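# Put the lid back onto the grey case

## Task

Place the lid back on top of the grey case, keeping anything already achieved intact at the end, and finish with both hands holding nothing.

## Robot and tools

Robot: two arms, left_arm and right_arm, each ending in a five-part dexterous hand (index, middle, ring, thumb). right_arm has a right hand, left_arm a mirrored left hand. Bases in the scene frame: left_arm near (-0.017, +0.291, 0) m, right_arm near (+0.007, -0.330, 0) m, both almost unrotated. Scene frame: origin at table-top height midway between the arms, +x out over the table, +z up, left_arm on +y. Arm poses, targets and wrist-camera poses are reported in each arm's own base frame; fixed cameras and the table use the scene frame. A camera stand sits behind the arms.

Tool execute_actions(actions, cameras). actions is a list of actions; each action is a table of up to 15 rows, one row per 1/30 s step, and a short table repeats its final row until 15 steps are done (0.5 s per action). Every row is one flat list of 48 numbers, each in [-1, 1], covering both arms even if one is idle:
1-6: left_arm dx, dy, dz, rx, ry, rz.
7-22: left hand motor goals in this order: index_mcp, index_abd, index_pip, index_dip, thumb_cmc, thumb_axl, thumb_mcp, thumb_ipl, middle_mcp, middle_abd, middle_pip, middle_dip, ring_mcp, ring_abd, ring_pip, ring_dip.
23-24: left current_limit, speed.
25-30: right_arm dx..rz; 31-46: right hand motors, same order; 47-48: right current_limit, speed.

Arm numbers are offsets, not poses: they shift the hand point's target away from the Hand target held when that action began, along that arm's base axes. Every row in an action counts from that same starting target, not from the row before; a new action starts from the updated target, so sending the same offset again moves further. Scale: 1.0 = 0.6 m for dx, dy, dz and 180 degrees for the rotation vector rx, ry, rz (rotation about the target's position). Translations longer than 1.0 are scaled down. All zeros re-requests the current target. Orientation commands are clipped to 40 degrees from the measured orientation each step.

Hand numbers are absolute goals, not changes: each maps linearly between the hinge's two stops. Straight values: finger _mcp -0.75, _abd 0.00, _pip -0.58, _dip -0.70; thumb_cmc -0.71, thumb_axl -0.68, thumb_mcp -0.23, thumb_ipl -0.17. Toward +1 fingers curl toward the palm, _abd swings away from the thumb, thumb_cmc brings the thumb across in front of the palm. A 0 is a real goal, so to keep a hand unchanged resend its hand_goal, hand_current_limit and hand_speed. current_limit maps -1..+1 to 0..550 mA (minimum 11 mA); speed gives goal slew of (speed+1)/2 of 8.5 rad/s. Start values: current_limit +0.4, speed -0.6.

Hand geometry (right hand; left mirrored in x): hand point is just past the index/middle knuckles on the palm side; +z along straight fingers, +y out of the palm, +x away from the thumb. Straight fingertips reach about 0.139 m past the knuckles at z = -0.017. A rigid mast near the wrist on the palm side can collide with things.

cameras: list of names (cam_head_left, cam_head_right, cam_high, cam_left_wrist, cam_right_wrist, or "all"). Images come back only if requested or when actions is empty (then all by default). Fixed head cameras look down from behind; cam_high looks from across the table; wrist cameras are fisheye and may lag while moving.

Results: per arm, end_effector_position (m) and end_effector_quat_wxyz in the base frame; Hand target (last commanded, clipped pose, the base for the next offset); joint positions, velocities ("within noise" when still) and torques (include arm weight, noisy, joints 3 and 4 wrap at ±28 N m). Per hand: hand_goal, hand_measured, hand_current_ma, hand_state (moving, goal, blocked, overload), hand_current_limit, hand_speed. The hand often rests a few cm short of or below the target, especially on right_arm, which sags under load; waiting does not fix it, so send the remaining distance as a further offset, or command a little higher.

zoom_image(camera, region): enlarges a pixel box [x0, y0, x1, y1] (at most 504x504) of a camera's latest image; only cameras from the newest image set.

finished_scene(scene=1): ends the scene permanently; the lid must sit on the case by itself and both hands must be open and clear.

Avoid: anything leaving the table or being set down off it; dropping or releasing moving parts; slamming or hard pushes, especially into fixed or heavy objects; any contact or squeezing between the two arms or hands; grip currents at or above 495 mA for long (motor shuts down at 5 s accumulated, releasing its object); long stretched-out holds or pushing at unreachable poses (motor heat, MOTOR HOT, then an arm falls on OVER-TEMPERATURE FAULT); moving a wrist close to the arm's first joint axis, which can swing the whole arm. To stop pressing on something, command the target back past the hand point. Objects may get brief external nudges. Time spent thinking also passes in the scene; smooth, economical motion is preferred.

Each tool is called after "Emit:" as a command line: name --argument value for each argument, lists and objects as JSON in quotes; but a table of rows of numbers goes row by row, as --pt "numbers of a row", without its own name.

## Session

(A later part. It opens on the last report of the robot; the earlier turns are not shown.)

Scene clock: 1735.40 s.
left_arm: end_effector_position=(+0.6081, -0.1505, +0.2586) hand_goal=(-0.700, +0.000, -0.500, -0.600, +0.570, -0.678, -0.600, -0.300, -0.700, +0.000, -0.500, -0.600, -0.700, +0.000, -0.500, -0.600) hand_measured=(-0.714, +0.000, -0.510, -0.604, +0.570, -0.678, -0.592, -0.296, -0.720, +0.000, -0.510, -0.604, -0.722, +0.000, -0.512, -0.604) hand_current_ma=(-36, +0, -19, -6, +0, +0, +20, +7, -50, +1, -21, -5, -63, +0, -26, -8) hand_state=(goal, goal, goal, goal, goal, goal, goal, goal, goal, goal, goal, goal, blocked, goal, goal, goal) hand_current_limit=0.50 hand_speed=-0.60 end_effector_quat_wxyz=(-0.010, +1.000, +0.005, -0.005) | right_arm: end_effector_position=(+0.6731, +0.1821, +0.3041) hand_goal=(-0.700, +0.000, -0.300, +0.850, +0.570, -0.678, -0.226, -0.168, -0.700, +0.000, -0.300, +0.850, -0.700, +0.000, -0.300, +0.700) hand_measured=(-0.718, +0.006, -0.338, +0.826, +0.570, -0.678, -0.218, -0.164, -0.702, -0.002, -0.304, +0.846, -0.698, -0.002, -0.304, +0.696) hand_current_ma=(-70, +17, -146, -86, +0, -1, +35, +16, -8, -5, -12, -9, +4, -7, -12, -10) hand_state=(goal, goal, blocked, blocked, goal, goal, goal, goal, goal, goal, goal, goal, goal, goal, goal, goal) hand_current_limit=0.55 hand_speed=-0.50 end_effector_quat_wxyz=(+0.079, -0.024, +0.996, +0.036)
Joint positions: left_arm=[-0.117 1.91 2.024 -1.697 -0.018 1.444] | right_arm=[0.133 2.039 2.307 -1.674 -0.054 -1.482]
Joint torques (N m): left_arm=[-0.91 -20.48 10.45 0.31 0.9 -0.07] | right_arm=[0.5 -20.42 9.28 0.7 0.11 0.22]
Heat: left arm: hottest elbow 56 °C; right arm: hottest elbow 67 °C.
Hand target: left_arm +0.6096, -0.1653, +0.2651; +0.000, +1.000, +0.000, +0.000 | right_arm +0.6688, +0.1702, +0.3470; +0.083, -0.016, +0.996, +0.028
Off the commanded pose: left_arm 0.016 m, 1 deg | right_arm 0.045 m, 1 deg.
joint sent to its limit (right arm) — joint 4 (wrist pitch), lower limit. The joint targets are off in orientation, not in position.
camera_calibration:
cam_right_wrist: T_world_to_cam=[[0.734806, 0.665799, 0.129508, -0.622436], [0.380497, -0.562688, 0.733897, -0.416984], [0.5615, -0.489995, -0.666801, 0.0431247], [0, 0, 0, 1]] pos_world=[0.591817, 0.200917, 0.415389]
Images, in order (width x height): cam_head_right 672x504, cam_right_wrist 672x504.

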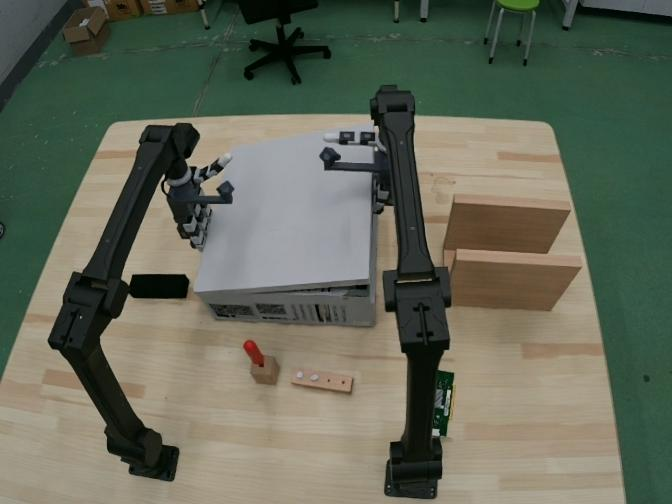

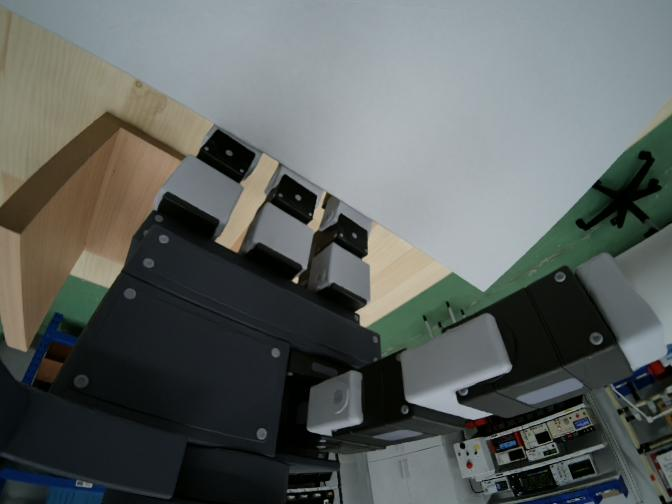

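Emit:
execute_actions --actions '[]' --cameras '["cam_head_left","cam_head_right","cam_high"]'

Emit:
zoom_image --camera "cam_head_left" --region '[340, 250, 400, 340]'

Emit:
zoom_image --camera "cam_head_right" --region '[340, 250, 400, 340]'

Emit:
zoom_image --camera "cam_high" --region '[215, 190, 305, 290]'

Emit:
zoom_image --camera "cam_high" --region '[205, 360, 435, 420]'

Emit:
zoom_image --camera "cam_head_left" --region '[170, 250, 260, 340]'

Scene clock: 1741.07 s.
left_arm: end_effector_position=(+0.6081, -0.1505, +0.2586) hand_goal=(-0.700, +0.000, -0.500, -0.600, +0.570, -0.678, -0.600, -0.300, -0.700, +0.000, -0.500, -0.600, -0.700, +0.000, -0.500, -0.600) hand_measured=(-0.714, +0.000, -0.510, -0.604, +0.570, -0.678, -0.592, -0.296, -0.720, +0.000, -0.510, -0.604, -0.722, +0.000, -0.512, -0.604) hand_current_ma=(-36, +0, -19, -6, +0, +0, +20, +7, -50, +1, -21, -5, -63, +0, -26, -8) hand_state=(goal, goal, goal, goal, goal, goal, goal, goal, goal, goal, goal, goal, blocked, goal, goal, goal) hand_current_limit=0.50 hand_speed=-0.60 end_effector_quat_wxyz=(-0.010, +1.000, +0.005, -0.005) | right_arm: end_effector_position=(+0.6731, +0.1821, +0.3041) hand_goal=(-0.700, +0.000, -0.300, +0.850, +0.570, -0.678, -0.226, -0.168, -0.700, +0.000, -0.300, +0.850, -0.700, +0.000, -0.300, +0.700) hand_measured=(-0.718, +0.006, -0.338, +0.826, +0.570, -0.678, -0.218, -0.164, -0.702, -0.002, -0.304, +0.846, -0.698, -0.002, -0.304, +0.696) hand_current_ma=(-70, +17, -146, -86, +0, -1, +35, +16, -8, -5, -12, -9, +4, -7, -12, -10) hand_state=(goal, goal, blocked, blocked, goal, goal, goal, goal, goal, goal, goal, goal, goal, goal, goal, goal) hand_current_limit=0.55 hand_speed=-0.50 end_effector_quat_wxyz=(+0.079, -0.024, +0.996, +0.036)
Joint positions: left_arm=[-0.117 1.91 2.024 -1.697 -0.018 1.444] | right_arm=[0.133 2.039 2.307 -1.674 -0.054 -1.482]
Joint velocities: within noise
Joint torques (N m): left_arm=[-0.79 -20.54 10.45 0.32 0.9 -0.06] | right_arm=[0.5 -20.48 9.26 0.7 0.11 0.23]
Heat: left arm: hottest elbow 57 °C; right arm: hottest elbow 67 °C.
Hand target: left_arm +0.6096, -0.1653, +0.2651; +0.000, +1.000, +0.000, +0.000 | right_arm +0.6688, +0.1702, +0.3470; +0.083, -0.016, +0.996, +0.028
Off the commanded pose: left_arm 0.016 m, 1 deg | right_arm 0.045 m, 1 deg.
Images, in order (width x height): cam_head_left 672x504, cam_head_right 672x504, cam_high 672x504.

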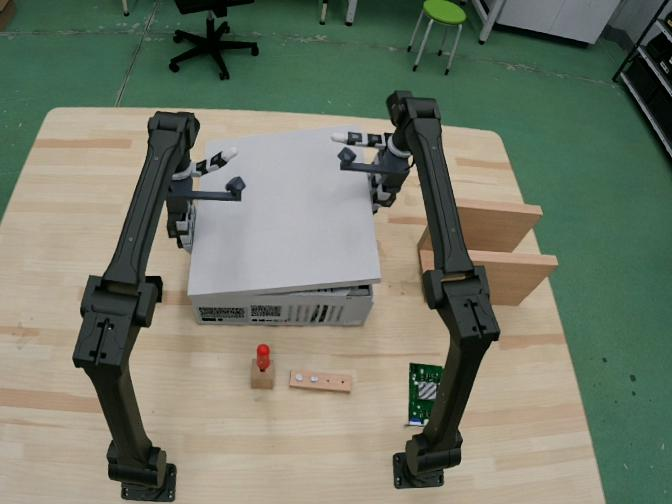

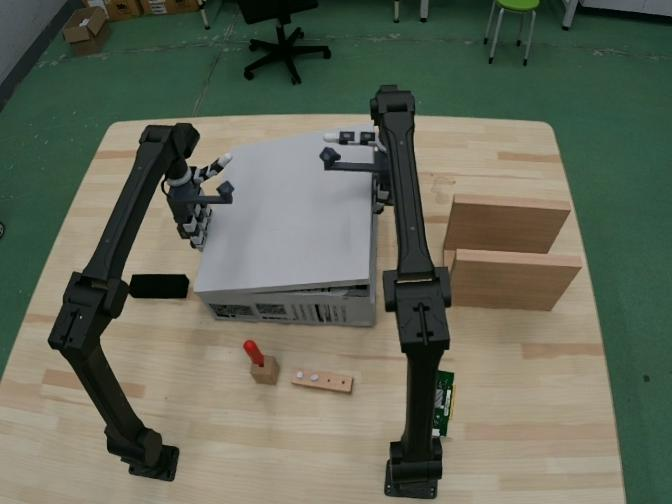

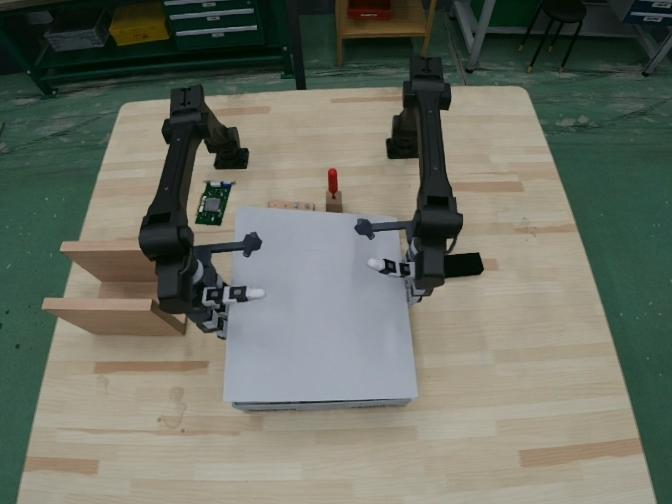

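Scaled by 5.600 from the camera's 672x504 image, which has a finer 960x720 frame.

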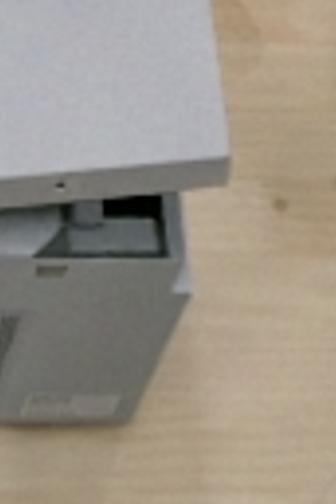

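Scaled by 5.600 from the camera's 672x504 image, which has a finer 960x720 frame.

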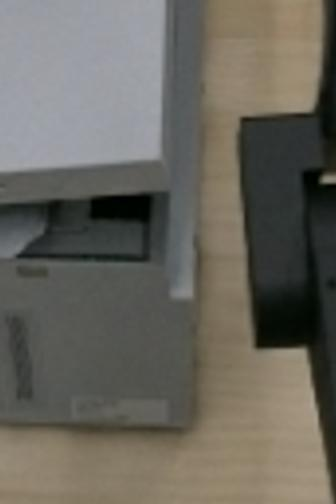

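Scaled by 5.040 from the camera's 672x504 image, which has a finer 960x720 frame.

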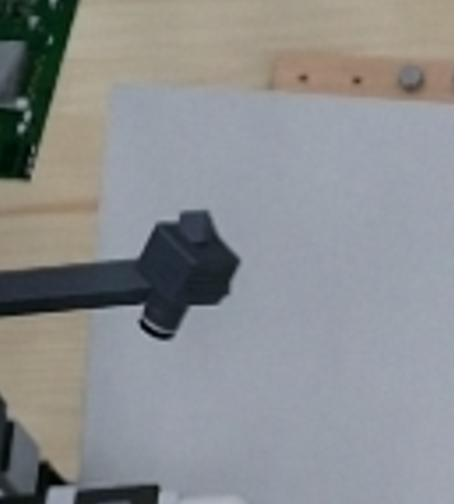

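Scaled by 2.191 from the camera's 672x504 image, which has a finer 960x720 frame.

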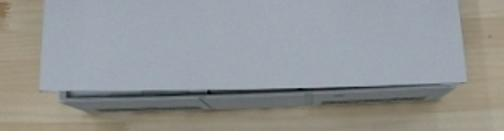

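Scaled by 5.600 from the camera's 672x504 image, which has a finer 960x720 frame.

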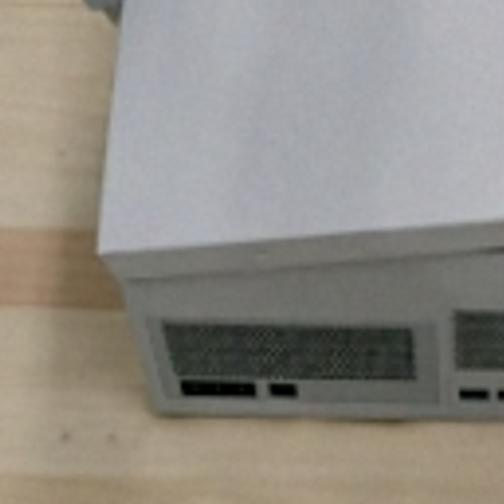

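Emit:
execute_actions --actions '[[[0,0,0,0,0,0,-0.7,0,-0.5,-0.6,0.571,-0.678,-0.6,-0.3,-0.7,0,-0.5,-0.6,-0.7,0,-0.5,-0.6,0.5,-0.6,0.0,-0.03,0,0,0,0,-0.7,0,-0.38,0.6,0.571,-0.678,-0.226,-0.168,-0.7,0,-0.38,0.6,-0.7,0,-0.38,0.6,0.55,-0.7]],[[0,0,0,0,0,0,-0.7,0,-0.5,-0.6,0.571,-0.678,-0.6,-0.3,-0.7,0,-0.5,-0.6,-0.7,0,-0.5,-0.6,0.5,-0.6,0.0,-0.02,0,0,0,0,-0.7,0,-0.38,0.6,0.571,-0.678,-0.226,-0.168,-0.7,0,-0.38,0.6,-0.7,0,-0.38,0.6,0.55,-0.7]]]' --cameras '["cam_right_wrist","cam_head_left","cam_head_right","cam_high"]'

Scene clock: 1788.13 s.
left_arm: end_effector_position=(+0.6081, -0.1505, +0.2586) hand_goal=(-0.700, +0.000, -0.500, -0.600, +0.570, -0.678, -0.600, -0.300, -0.700, +0.000, -0.500, -0.600, -0.700, +0.000, -0.500, -0.600) hand_measured=(-0.714, +0.000, -0.510, -0.604, +0.570, -0.678, -0.592, -0.296, -0.720, +0.000, -0.510, -0.604, -0.722, +0.000, -0.512, -0.604) hand_current_ma=(-36, +0, -19, -6, +0, +0, +20, +7, -50, +1, -21, -5, -63, +0, -26, -8) hand_state=(goal, goal, goal, goal, goal, goal, goal, goal, goal, goal, goal, goal, blocked, goal, goal, goal) hand_current_limit=0.50 hand_speed=-0.60 end_effector_quat_wxyz=(-0.010, +1.000, +0.005, -0.005) | right_arm: end_effector_position=(+0.6726, +0.1668, +0.3018) hand_goal=(-0.700, +0.000, -0.380, +0.600, +0.570, -0.678, -0.226, -0.168, -0.700, +0.000, -0.380, +0.600, -0.700, +0.000, -0.380, +0.600) hand_measured=(-0.702, +0.008, -0.398, +0.580, +0.570, -0.678, -0.218, -0.164, -0.702, -0.002, -0.378, +0.602, -0.698, -0.002, -0.378, +0.602) hand_current_ma=(-5, +22, -61, -69, +0, -1, +35, +16, -8, -5, +5, +6, +3, -6, +4, +7) hand_state=(goal, goal, goal, goal, goal, goal, goal, goal, goal, goal, goal, goal, goal, goal, goal, goal) hand_current_limit=0.55 hand_speed=-0.70 end_effector_quat_wxyz=(+0.076, -0.029, +0.996, +0.036)
Joint positions: left_arm=[-0.117 1.91 2.024 -1.697 -0.018 1.444] | right_arm=[0.108 2.037 2.298 -1.674 -0.06 -1.516]
Joint torques (N m): left_arm=[-0.85 -20.48 10.45 0.35 0.89 -0.06] | right_arm=[-1.2 -20.89 9.02 0.69 0.07 0.11]
Heat: left arm: hottest elbow 61 °C; right arm: hottest elbow 64 °C.
Hand target: left_arm +0.6096, -0.1653, +0.2651; +0.000, +1.000, +0.000, +0.000 | right_arm +0.6688, +0.1402, +0.3471; +0.083, -0.016, +0.996, +0.028
Off the commanded pose: left_arm 0.016 m, 1 deg | right_arm 0.053 m, 2 deg.
joint sent to its limit (right arm) — joint 4 (wrist pitch), lower limit. The joint targets are off in orientation, not in position.
camera_calibration:
cam_right_wrist: T_world_to_cam=[[0.728689, 0.673182, 0.125853, -0.607619], [0.389738, -0.558735, 0.732066, -0.430044], [0.563131, -0.484399, -0.669508, 0.0331544], [0, 0, 0, 1]] pos_world=[0.5917, 0.184818, 0.413488]
Images, in order (width x height): cam_head_left 672x504, cam_head_right 672x504, cam_high 672x504, cam_right_wrist 672x504.

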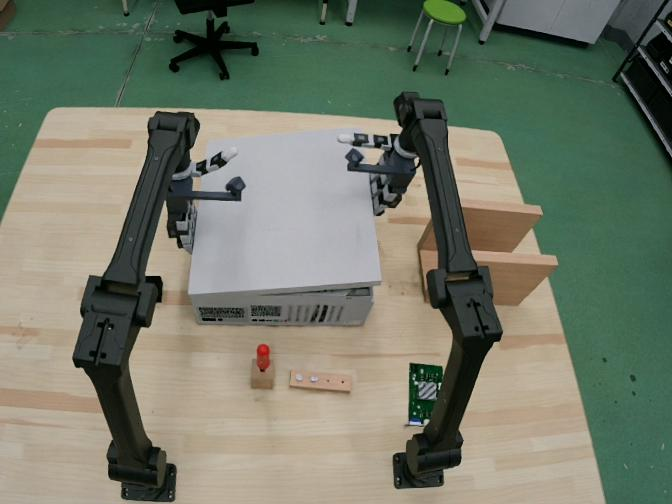

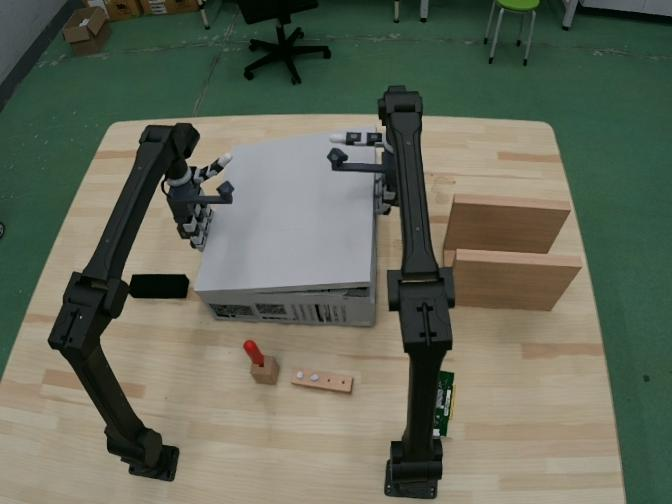

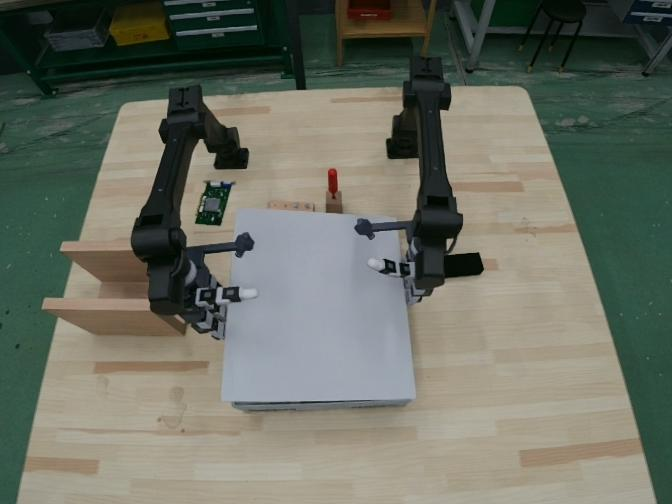

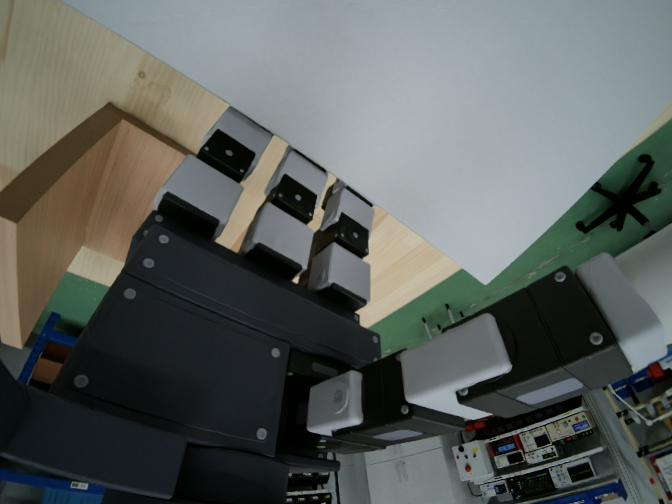

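Emit:
execute_actions --actions '[[[0,0,0,0,0,0,-0.7,0,-0.5,-0.6,0.571,-0.678,-0.6,-0.3,-0.7,0,-0.5,-0.6,-0.7,0,-0.5,-0.6,0.5,-0.6,0.0,0.03,-0.04,0,0,0,-0.7,0,-0.36,0.65,0.571,-0.678,-0.226,-0.168,-0.7,0,-0.36,0.65,-0.7,0,-0.36,0.65,0.55,-0.7]],[[0,0,0,0,0,0,-0.7,0,-0.5,-0.6,0.571,-0.678,-0.6,-0.3,-0.7,0,-0.5,-0.6,-0.7,0,-0.5,-0.6,0.5,-0.6,0.0,0.0,-0.035,0,0,0,-0.7,0,-0.36,0.65,0.571,-0.678,-0.226,-0.168,-0.7,0,-0.36,0.65,-0.7,0,-0.36,0.65,0.55,-0.7]]]' --cameras '["cam_right_wrist","cam_head_left","cam_head_right"]'

Scene clock: 1796.27 s.
left_arm: end_effector_position=(+0.6081, -0.1505, +0.2586) hand_goal=(-0.700, +0.000, -0.500, -0.600, +0.570, -0.678, -0.600, -0.300, -0.700, +0.000, -0.500, -0.600, -0.700, +0.000, -0.500, -0.600) hand_measured=(-0.714, +0.000, -0.510, -0.604, +0.570, -0.678, -0.592, -0.296, -0.720, +0.000, -0.510, -0.604, -0.722, +0.000, -0.512, -0.604) hand_current_ma=(-36, +0, -19, -6, +0, +0, +20, +7, -50, +1, -21, -5, -63, +0, -26, -8) hand_state=(goal, goal, goal, goal, goal, goal, goal, goal, goal, goal, goal, goal, blocked, goal, goal, goal) hand_current_limit=0.50 hand_speed=-0.60 end_effector_quat_wxyz=(-0.010, +1.000, +0.005, -0.005) | right_arm: end_effector_position=(+0.6678, +0.1636, +0.2712) hand_goal=(-0.700, +0.000, -0.360, +0.650, +0.570, -0.678, -0.226, -0.168, -0.700, +0.000, -0.360, +0.650, -0.700, +0.000, -0.360, +0.650) hand_measured=(-0.710, +0.000, -0.398, +0.616, +0.570, -0.678, -0.218, -0.164, -0.702, -0.002, -0.366, +0.646, -0.698, -0.002, -0.364, +0.646) hand_current_ma=(-31, +0, -142, -126, +0, -1, +35, +16, -8, -5, -15, -12, +3, -6, -11, -10) hand_state=(goal, goal, blocked, blocked, goal, goal, goal, goal, goal, goal, goal, goal, goal, goal, goal, goal) hand_current_limit=0.55 hand_speed=-0.70 end_effector_quat_wxyz=(+0.052, -0.023, +0.998, +0.027)
Joint positions: left_arm=[-0.117 1.91 2.024 -1.697 -0.018 1.444] | right_arm=[0.108 2.036 2.225 -1.652 -0.046 -1.507]
Joint torques (N m): left_arm=[-0.91 -20.66 10.45 0.38 0.89 -0.06] | right_arm=[1.03 -19.25 8.8 1.21 0 0.18]
Heat: left arm: hottest elbow 61 °C; right arm: hottest elbow 62 °C.
Hand target: left_arm +0.6096, -0.1653, +0.2651; +0.000, +1.000, +0.000, +0.000 | right_arm +0.6687, +0.1582, +0.3019; +0.082, -0.016, +0.996, +0.028
Off the commanded pose: left_arm 0.016 m, 1 deg | right_arm 0.031 m, 4 deg.
camera_calibration:
cam_right_wrist: T_world_to_cam=[[0.741302, 0.666663, 0.0776569, -0.59234], [0.418892, -0.549958, 0.722548, -0.425855], [0.524405, -0.503097, -0.686945, 0.0473788], [0, 0, 0, 1]] pos_world=[0.592644, 0.184525, 0.386247]
Images, in order (width x height): cam_head_left 672x504, cam_head_right 672x504, cam_right_wrist 672x504.

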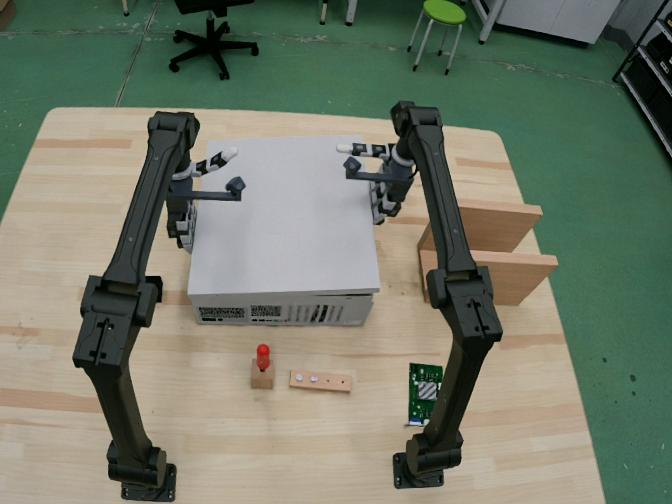

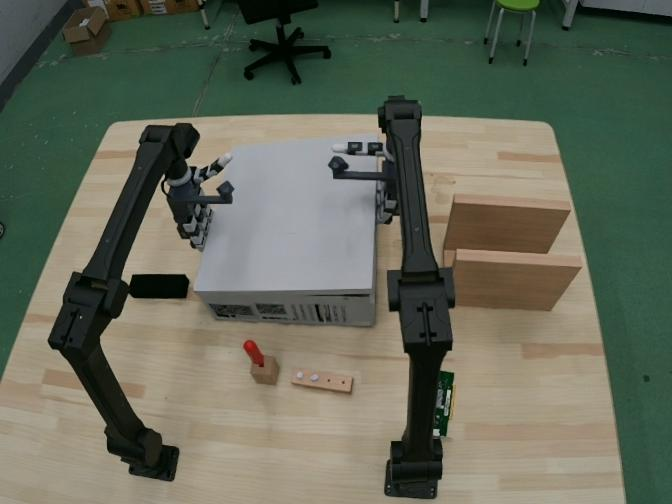

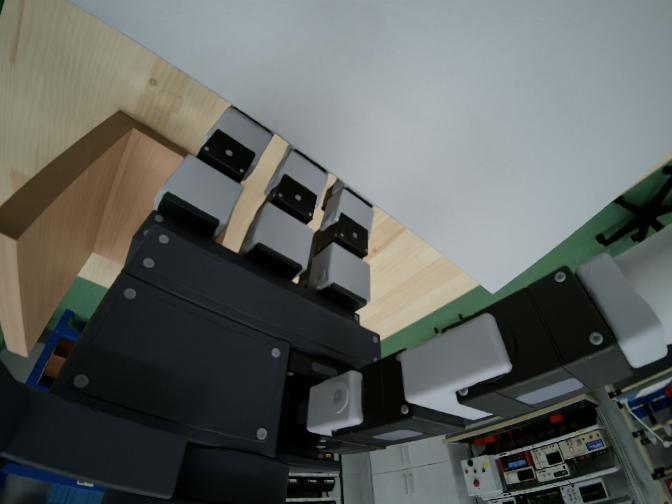

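Emit:
zoom_image --camera "cam_head_left" --region '[340, 250, 400, 340]'

Emit:
zoom_image --camera "cam_head_right" --region '[340, 250, 400, 340]'

Emit:
zoom_image --camera "cam_right_wrist" --region '[180, 80, 400, 280]'

Emit:
zoom_image --camera "cam_head_left" --region '[330, 90, 430, 240]'

Scaled by 5.600 from the camera's 672x504 image, which has a finer 960x720 frame.

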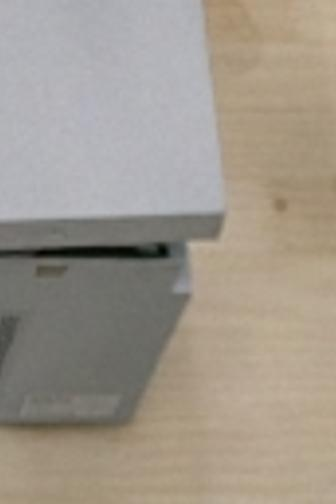

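Scaled by 5.600 from the camera's 672x504 image, which has a finer 960x720 frame.

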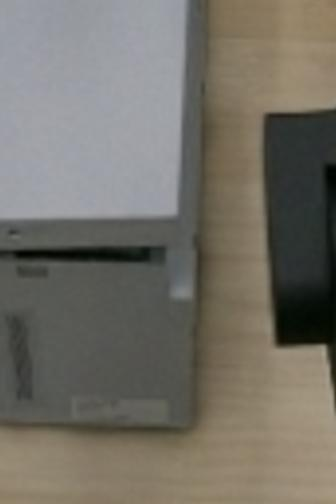

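Scaled by 2.291 from the camera's 672x504 image, which has a finer 960x720 frame.

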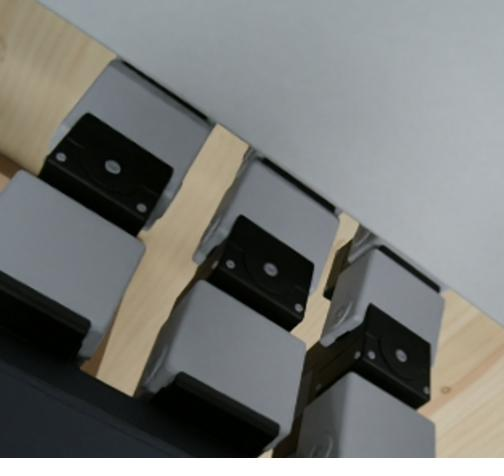

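Scaled by 3.360 from the camera's 672x504 image, which has a finer 960x720 frame.

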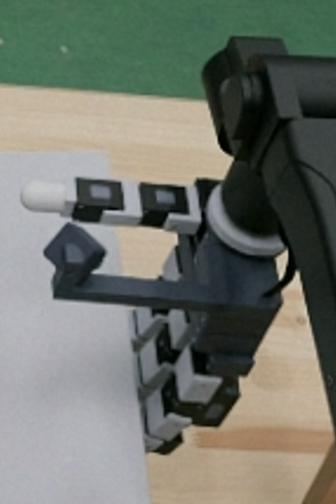

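Emit:
execute_actions --actions '[[[0,0,0,0,0,0,-0.7,0,-0.5,-0.6,0.571,-0.678,-0.6,-0.3,-0.7,0,-0.5,-0.6,-0.7,0,-0.5,-0.6,0.5,-0.6,0.0,-0.035,0,0,0,0,-0.7,0,-0.38,0.58,0.571,-0.678,-0.226,-0.168,-0.7,0,-0.38,0.58,-0.7,0,-0.38,0.58,0.55,-0.7]],[[0,0,0,0,0,0,-0.7,0,-0.5,-0.6,0.571,-0.678,-0.6,-0.3,-0.7,0,-0.5,-0.6,-0.7,0,-0.5,-0.6,0.5,-0.6,0.0,-0.025,0,0,0,0,-0.7,0,-0.38,0.58,0.571,-0.678,-0.226,-0.168,-0.7,0,-0.38,0.58,-0.7,0,-0.38,0.58,0.55,-0.7]]]' --cameras '["cam_right_wrist","cam_head_left","cam_head_right","cam_high"]'

Emit:
zoom_image --camera "cam_head_left" --region '[340, 100, 420, 340]'

Emit:
zoom_image --camera "cam_right_wrist" --region '[180, 80, 400, 280]'

Emit:
zoom_image --camera "cam_high" --region '[170, 190, 290, 420]'

Scene clock: 1829.30 s.
left_arm: end_effector_position=(+0.6081, -0.1505, +0.2586) hand_goal=(-0.700, +0.000, -0.500, -0.600, +0.570, -0.678, -0.600, -0.300, -0.700, +0.000, -0.500, -0.600, -0.700, +0.000, -0.500, -0.600) hand_measured=(-0.714, +0.000, -0.510, -0.604, +0.570, -0.678, -0.592, -0.296, -0.720, +0.000, -0.510, -0.604, -0.722, +0.000, -0.512, -0.604) hand_current_ma=(-36, +0, -19, -6, +0, +0, +20, +7, -50, +1, -21, -5, -63, +0, -26, -8) hand_state=(goal, goal, goal, goal, goal, goal, goal, goal, goal, goal, goal, goal, blocked, goal, goal, goal) hand_current_limit=0.50 hand_speed=-0.60 end_effector_quat_wxyz=(-0.010, +1.000, +0.005, -0.005) | right_arm: end_effector_position=(+0.6645, +0.1243, +0.2923) hand_goal=(-0.700, +0.000, -0.380, +0.580, +0.570, -0.678, -0.226, -0.168, -0.700, +0.000, -0.380, +0.580, -0.700, +0.000, -0.380, +0.580) hand_measured=(-0.704, +0.000, -0.384, +0.576, +0.570, -0.678, -0.218, -0.164, -0.704, -0.002, -0.384, +0.576, -0.704, -0.002, -0.382, +0.580) hand_current_ma=(-12, -1, -13, -9, +0, -1, +35, +16, -12, -4, -12, -9, -11, -6, -6, +1) hand_state=(goal, goal, goal, goal, goal, goal, goal, goal, goal, goal, goal, goal, goal, goal, goal, goal) hand_current_limit=0.55 hand_speed=-0.70 end_effector_quat_wxyz=(+0.069, -0.014, +0.997, +0.027)
Joint positions: left_arm=[-0.117 1.91 2.024 -1.697 -0.018 1.444] | right_arm=[0.048 1.99 2.204 -1.645 -0.049 -1.548]
Joint torques (N m): left_arm=[-0.91 -20.6 10.44 0.35 0.89 -0.06] | right_arm=[1.44 -16.62 9.09 1.17 -0.2 0.04]
Heat: left arm: hottest elbow 62 °C; right arm: hottest elbow 59 °C.
Hand target: left_arm +0.6096, -0.1653, +0.2651; +0.000, +1.000, +0.000, +0.000 | right_arm +0.6688, +0.1221, +0.3021; +0.083, -0.016, +0.996, +0.028
Off the commanded pose: left_arm 0.016 m, 1 deg | right_arm 0.011 m, 2 deg.
camera_calibration:
cam_right_wrist: T_world_to_cam=[[0.750551, 0.652663, 0.103462, -0.577358], [0.383404, -0.55762, 0.736248, -0.440806], [0.538214, -0.512924, -0.668756, 0.0306171], [0, 0, 0, 1]] pos_world=[0.585865, 0.146722, 0.404753]
Images, in order (width x height): cam_head_left 672x504, cam_head_right 672x504, cam_high 672x504, cam_right_wrist 672x504.

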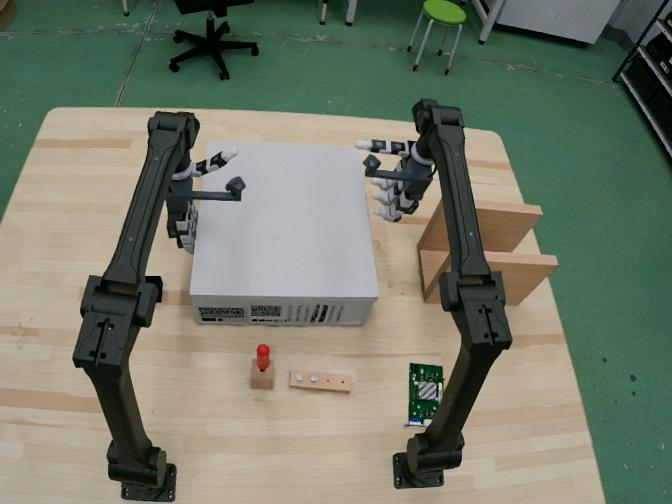

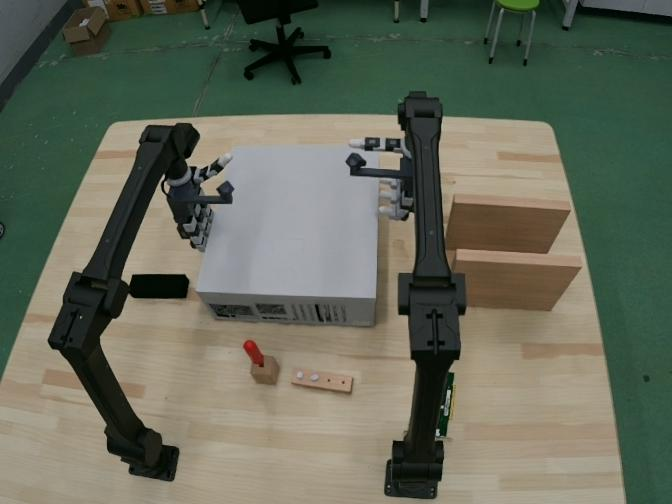

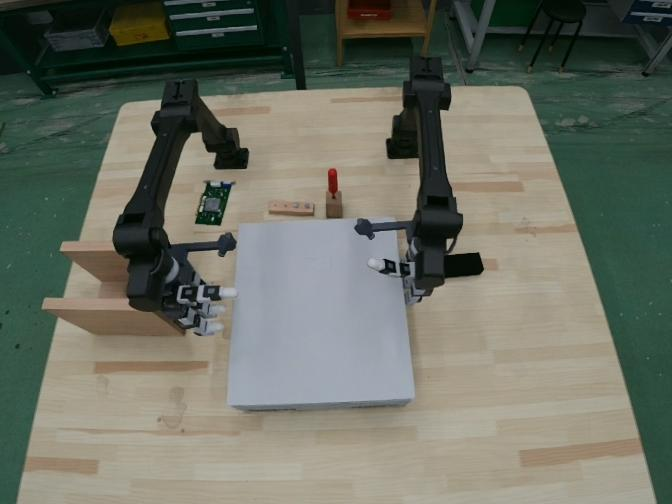

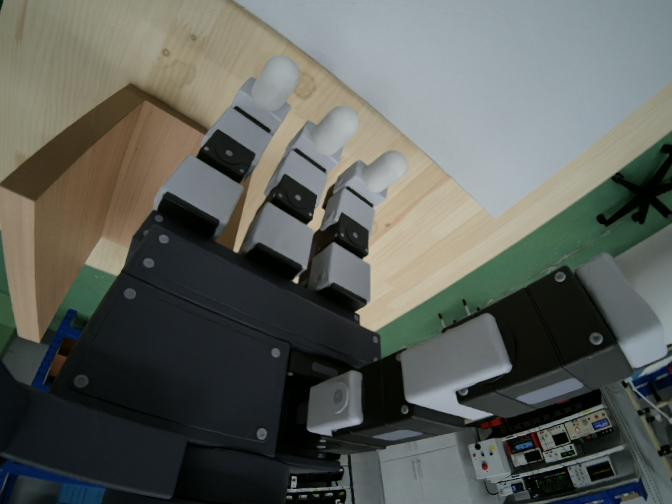

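Scaled by 2.100 from the camera's 672x504 image, which has a finer 960x720 frame.

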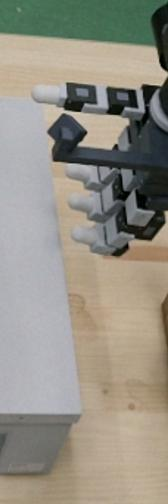

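Scaled by 2.291 from the camera's 672x504 image, which has a finer 960x720 frame.

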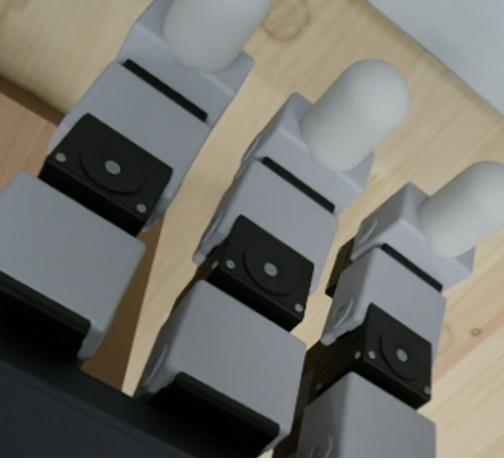

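Scaled by 2.191 from the camera's 672x504 image, which has a finer 960x720 frame.

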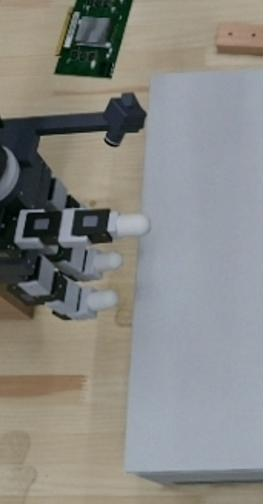

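Emit:
zoom_image --camera "cam_head_left" --region '[340, 260, 400, 340]'

Emit:
zoom_image --camera "cam_head_right" --region '[330, 260, 390, 340]'

Emit:
zoom_image --camera "cam_head_left" --region '[180, 280, 290, 335]'

Emit:
zoom_image --camera "cam_head_right" --region '[190, 280, 300, 335]'

Emit:
zoom_image --camera "cam_high" --region '[215, 370, 325, 420]'

Emit:
zoom_image --camera "cam_high" --region '[320, 370, 430, 420]'

Scaled by 6.300 from the camera's 672x504 image, which has a finer 960x720 frame.

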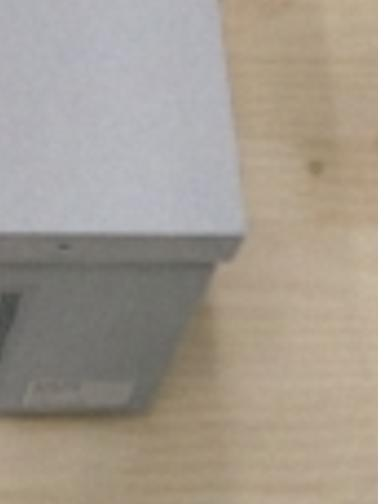

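Scaled by 6.300 from the camera's 672x504 image, which has a finer 960x720 frame.

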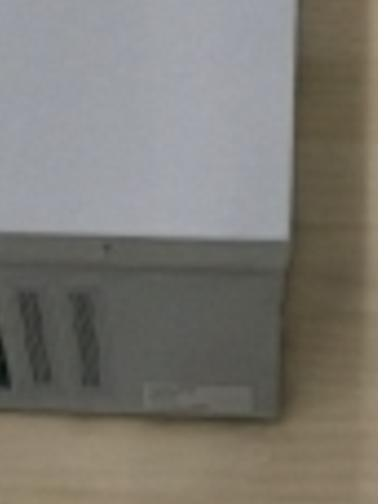

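Scaled by 4.582 from the camera's 672x504 image, which has a finer 960x720 frame.

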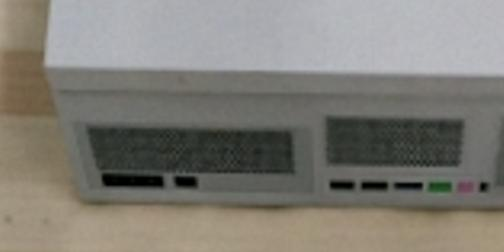

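Scaled by 4.582 from the camera's 672x504 image, which has a finer 960x720 frame.

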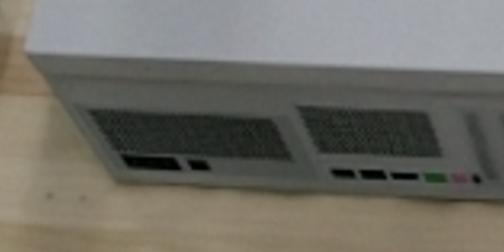

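Scaled by 4.582 from the camera's 672x504 image, which has a finer 960x720 frame.

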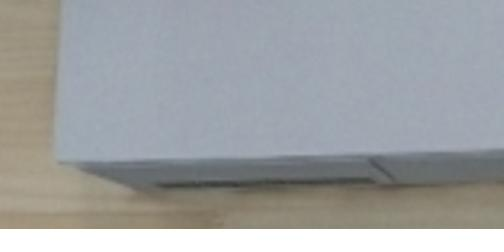

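Scaled by 4.582 from the camera's 672x504 image, which has a finer 960x720 frame.

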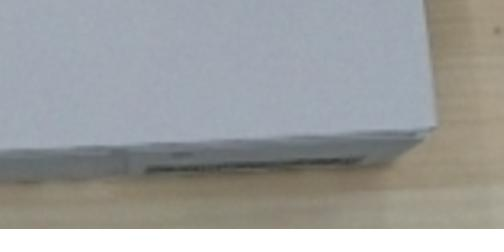

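Emit:
execute_actions --actions '[[[0,0.08,0,0,0,0,-0.7,0,-0.5,-0.6,0.571,-0.678,-0.6,-0.3,-0.7,0,-0.5,-0.6,-0.7,0,-0.5,-0.6,0.5,-0.6,0.0,-0.07,0,0,0,0,-0.7,0,-0.5,0.0,0.571,-0.678,-0.226,-0.168,-0.7,0,-0.5,0.0,-0.7,0,-0.5,0.0,0.5,-0.6]],[[0,0.1,0,0,0,0,-0.7,0,-0.5,-0.6,0.571,-0.678,-0.6,-0.3,-0.7,0,-0.5,-0.6,-0.7,0,-0.5,-0.6,0.5,-0.6,0.0,-0.07,0.02,0,0,0,-0.7,0,-0.5,-0.3,0.571,-0.678,-0.226,-0.168,-0.7,0,-0.5,-0.3,-0.7,0,-0.5,-0.3,0.5,-0.6]],[[0,0.1,0,0,0,0,-0.7,0,-0.5,-0.6,0.571,-0.678,-0.6,-0.3,-0.7,0,-0.5,-0.6,-0.7,0,-0.5,-0.6,0.5,-0.6,0.0,-0.07,0.02,0,0,0,-0.7,0,-0.5,-0.3,0.571,-0.678,-0.226,-0.168,-0.7,0,-0.5,-0.3,-0.7,0,-0.5,-0.3,0.5,-0.6]]]' --cameras '["all"]'

Emit:
zoom_image --camera "cam_head_left" --region '[180, 130, 390, 335]'

Emit:
zoom_image --camera "cam_head_right" --region '[180, 130, 390, 335]'

Emit:
zoom_image --camera "cam_high" --region '[215, 200, 435, 420]'

Scene clock: 1883.00 s.
left_arm: end_effector_position=(+0.6054, +0.0058, +0.2602) hand_goal=(-0.700, +0.000, -0.500, -0.600, +0.570, -0.678, -0.600, -0.300, -0.700, +0.000, -0.500, -0.600, -0.700, +0.000, -0.500, -0.600) hand_measured=(-0.700, +0.000, -0.502, -0.602, +0.570, -0.678, -0.592, -0.296, -0.700, +0.000, -0.502, -0.602, -0.700, +0.000, -0.502, -0.602) hand_current_ma=(+0, +0, -4, -4, +0, +0, +20, +7, +0, +1, -3, -4, +0, +0, -3, -5) hand_state=(goal, goal, goal, goal, goal, goal, goal, goal, goal, goal, goal, goal, goal, goal, goal, goal) hand_current_limit=0.50 hand_speed=-0.60 end_effector_quat_wxyz=(+0.000, +1.000, +0.009, -0.007) | right_arm: end_effector_position=(+0.6606, +0.0079, +0.3094) hand_goal=(-0.700, +0.000, -0.500, -0.300, +0.570, -0.678, -0.226, -0.168, -0.700, +0.000, -0.500, -0.300, -0.700, +0.000, -0.500, -0.300) hand_measured=(-0.702, +0.000, -0.498, -0.298, +0.570, -0.678, -0.218, -0.164, -0.670, -0.002, -0.488, -0.298, -0.702, -0.002, -0.498, -0.298) hand_current_ma=(-6, -1, +4, +6, +0, -1, +35, +16, +117, -4, +41, +6, -6, -6, +4, +7) hand_state=(goal, goal, goal, goal, goal, goal, goal, goal, blocked, goal, goal, goal, goal, goal, goal, goal) hand_current_limit=0.50 hand_speed=-0.60 end_effector_quat_wxyz=(+0.082, -0.013, +0.996, +0.037)
Joint positions: left_arm=[0.155 1.91 2.024 -1.697 -0.002 1.708] | right_arm=[-0.146 1.99 2.241 -1.67 -0.099 -1.736]
Joint torques (N m): left_arm=[0.03 -20.13 10.85 0.21 0.26 0.11] | right_arm=[0.5 -15.27 12.29 0.5 0.12 0.02]
Heat: left arm: hottest elbow 63 °C; right arm: hottest elbow 63 °C.
Hand target: left_arm +0.6097, +0.0028, +0.2650; +0.000, +1.000, +0.000, +0.000 | right_arm +0.6688, -0.0037, +0.3260; +0.083, -0.016, +0.996, +0.028
Off the commanded pose: left_arm 0.007 m, 1 deg | right_arm 0.022 m, 1 deg.
joint sent to its limit (right arm) — joint 4 (wrist pitch), lower limit. The joint targets still meet the commanded pose.
camera_calibration:
cam_left_wrist: T_world_to_cam=[[-0.815249, 0.579091, -0.00472403, 0.460251], [0.419147, 0.595669, 0.685196, -0.47915], [0.399605, 0.556626, -0.728343, 0.0756213], [0, 0, 0, 1]] pos_world=[0.545835, -0.023205, 0.385564]
cam_right_wrist: T_world_to_cam=[[0.747872, 0.649513, 0.137184, -0.508822], [0.363321, -0.573429, 0.734287, -0.502829], [0.555594, -0.499311, -0.664833, -0.0283156], [0, 0, 0, 1]] pos_world=[0.578954, 0.0280118, 0.420197]

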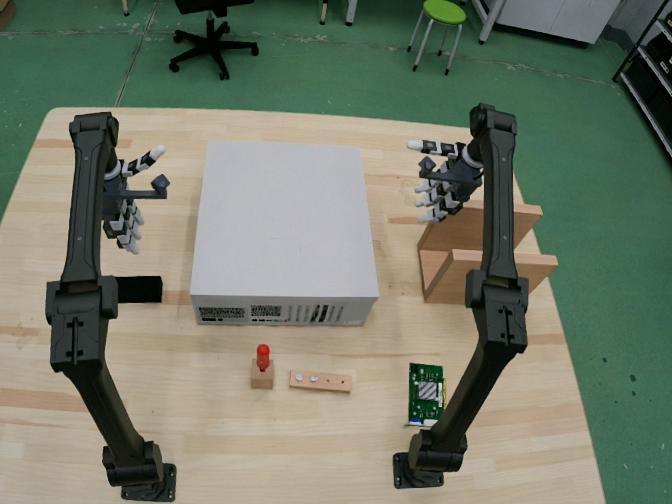

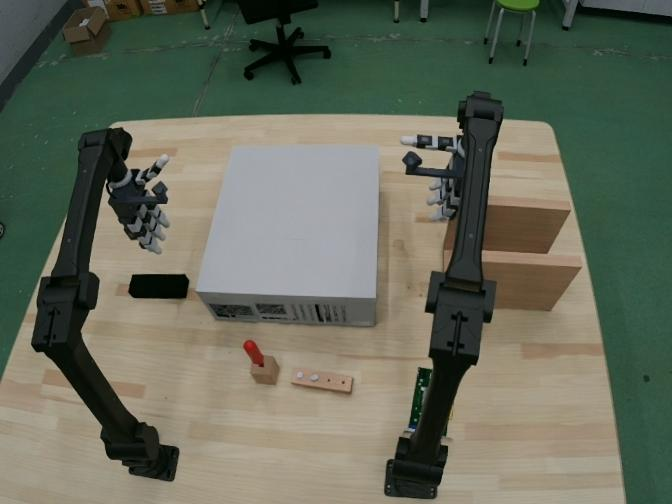

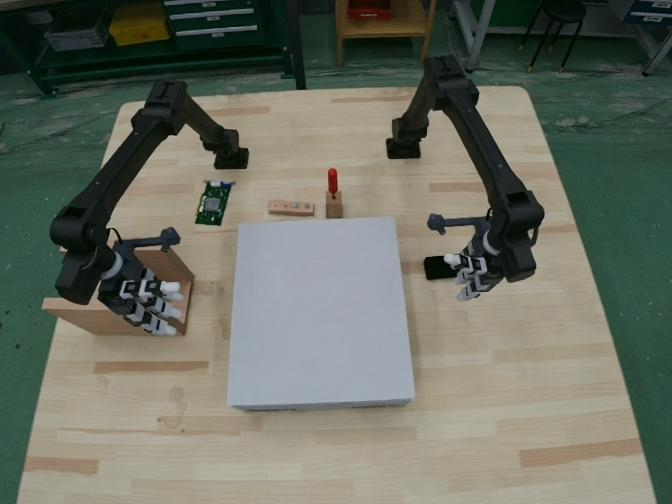

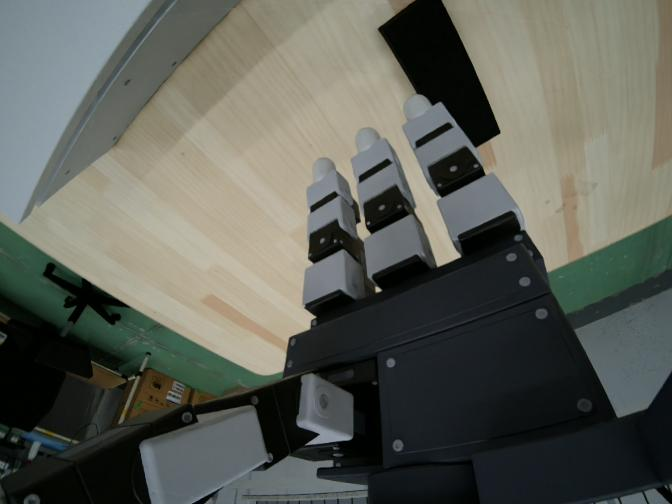

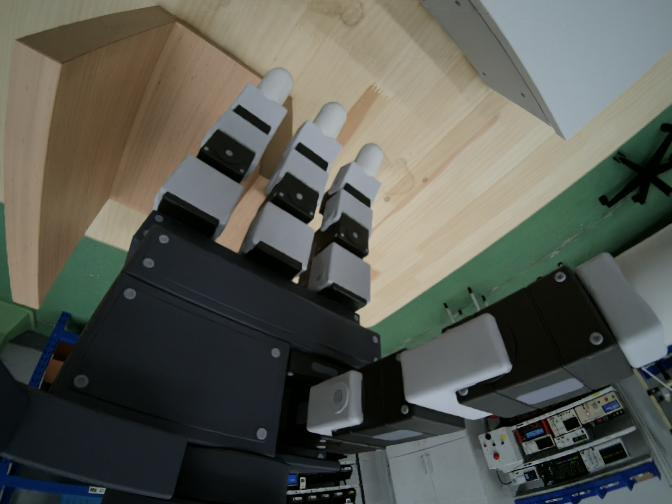

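Scaled by 2.400 from the camera's 672x504 image, which has a finer 960x720 frame.

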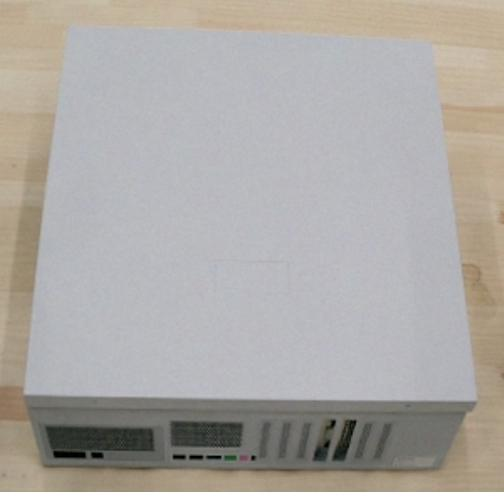

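Scaled by 2.400 from the camera's 672x504 image, which has a finer 960x720 frame.

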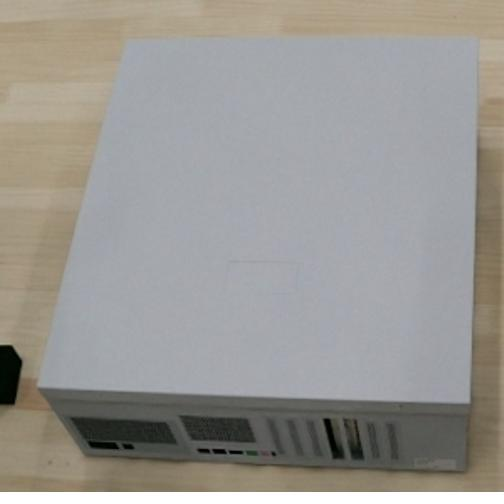

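Scaled by 2.291 from the camera's 672x504 image, which has a finer 960x720 frame.

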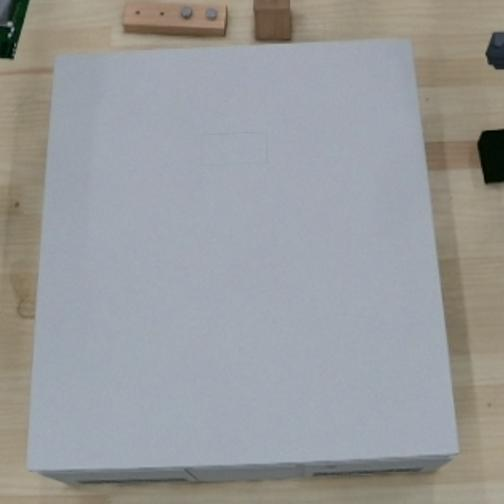

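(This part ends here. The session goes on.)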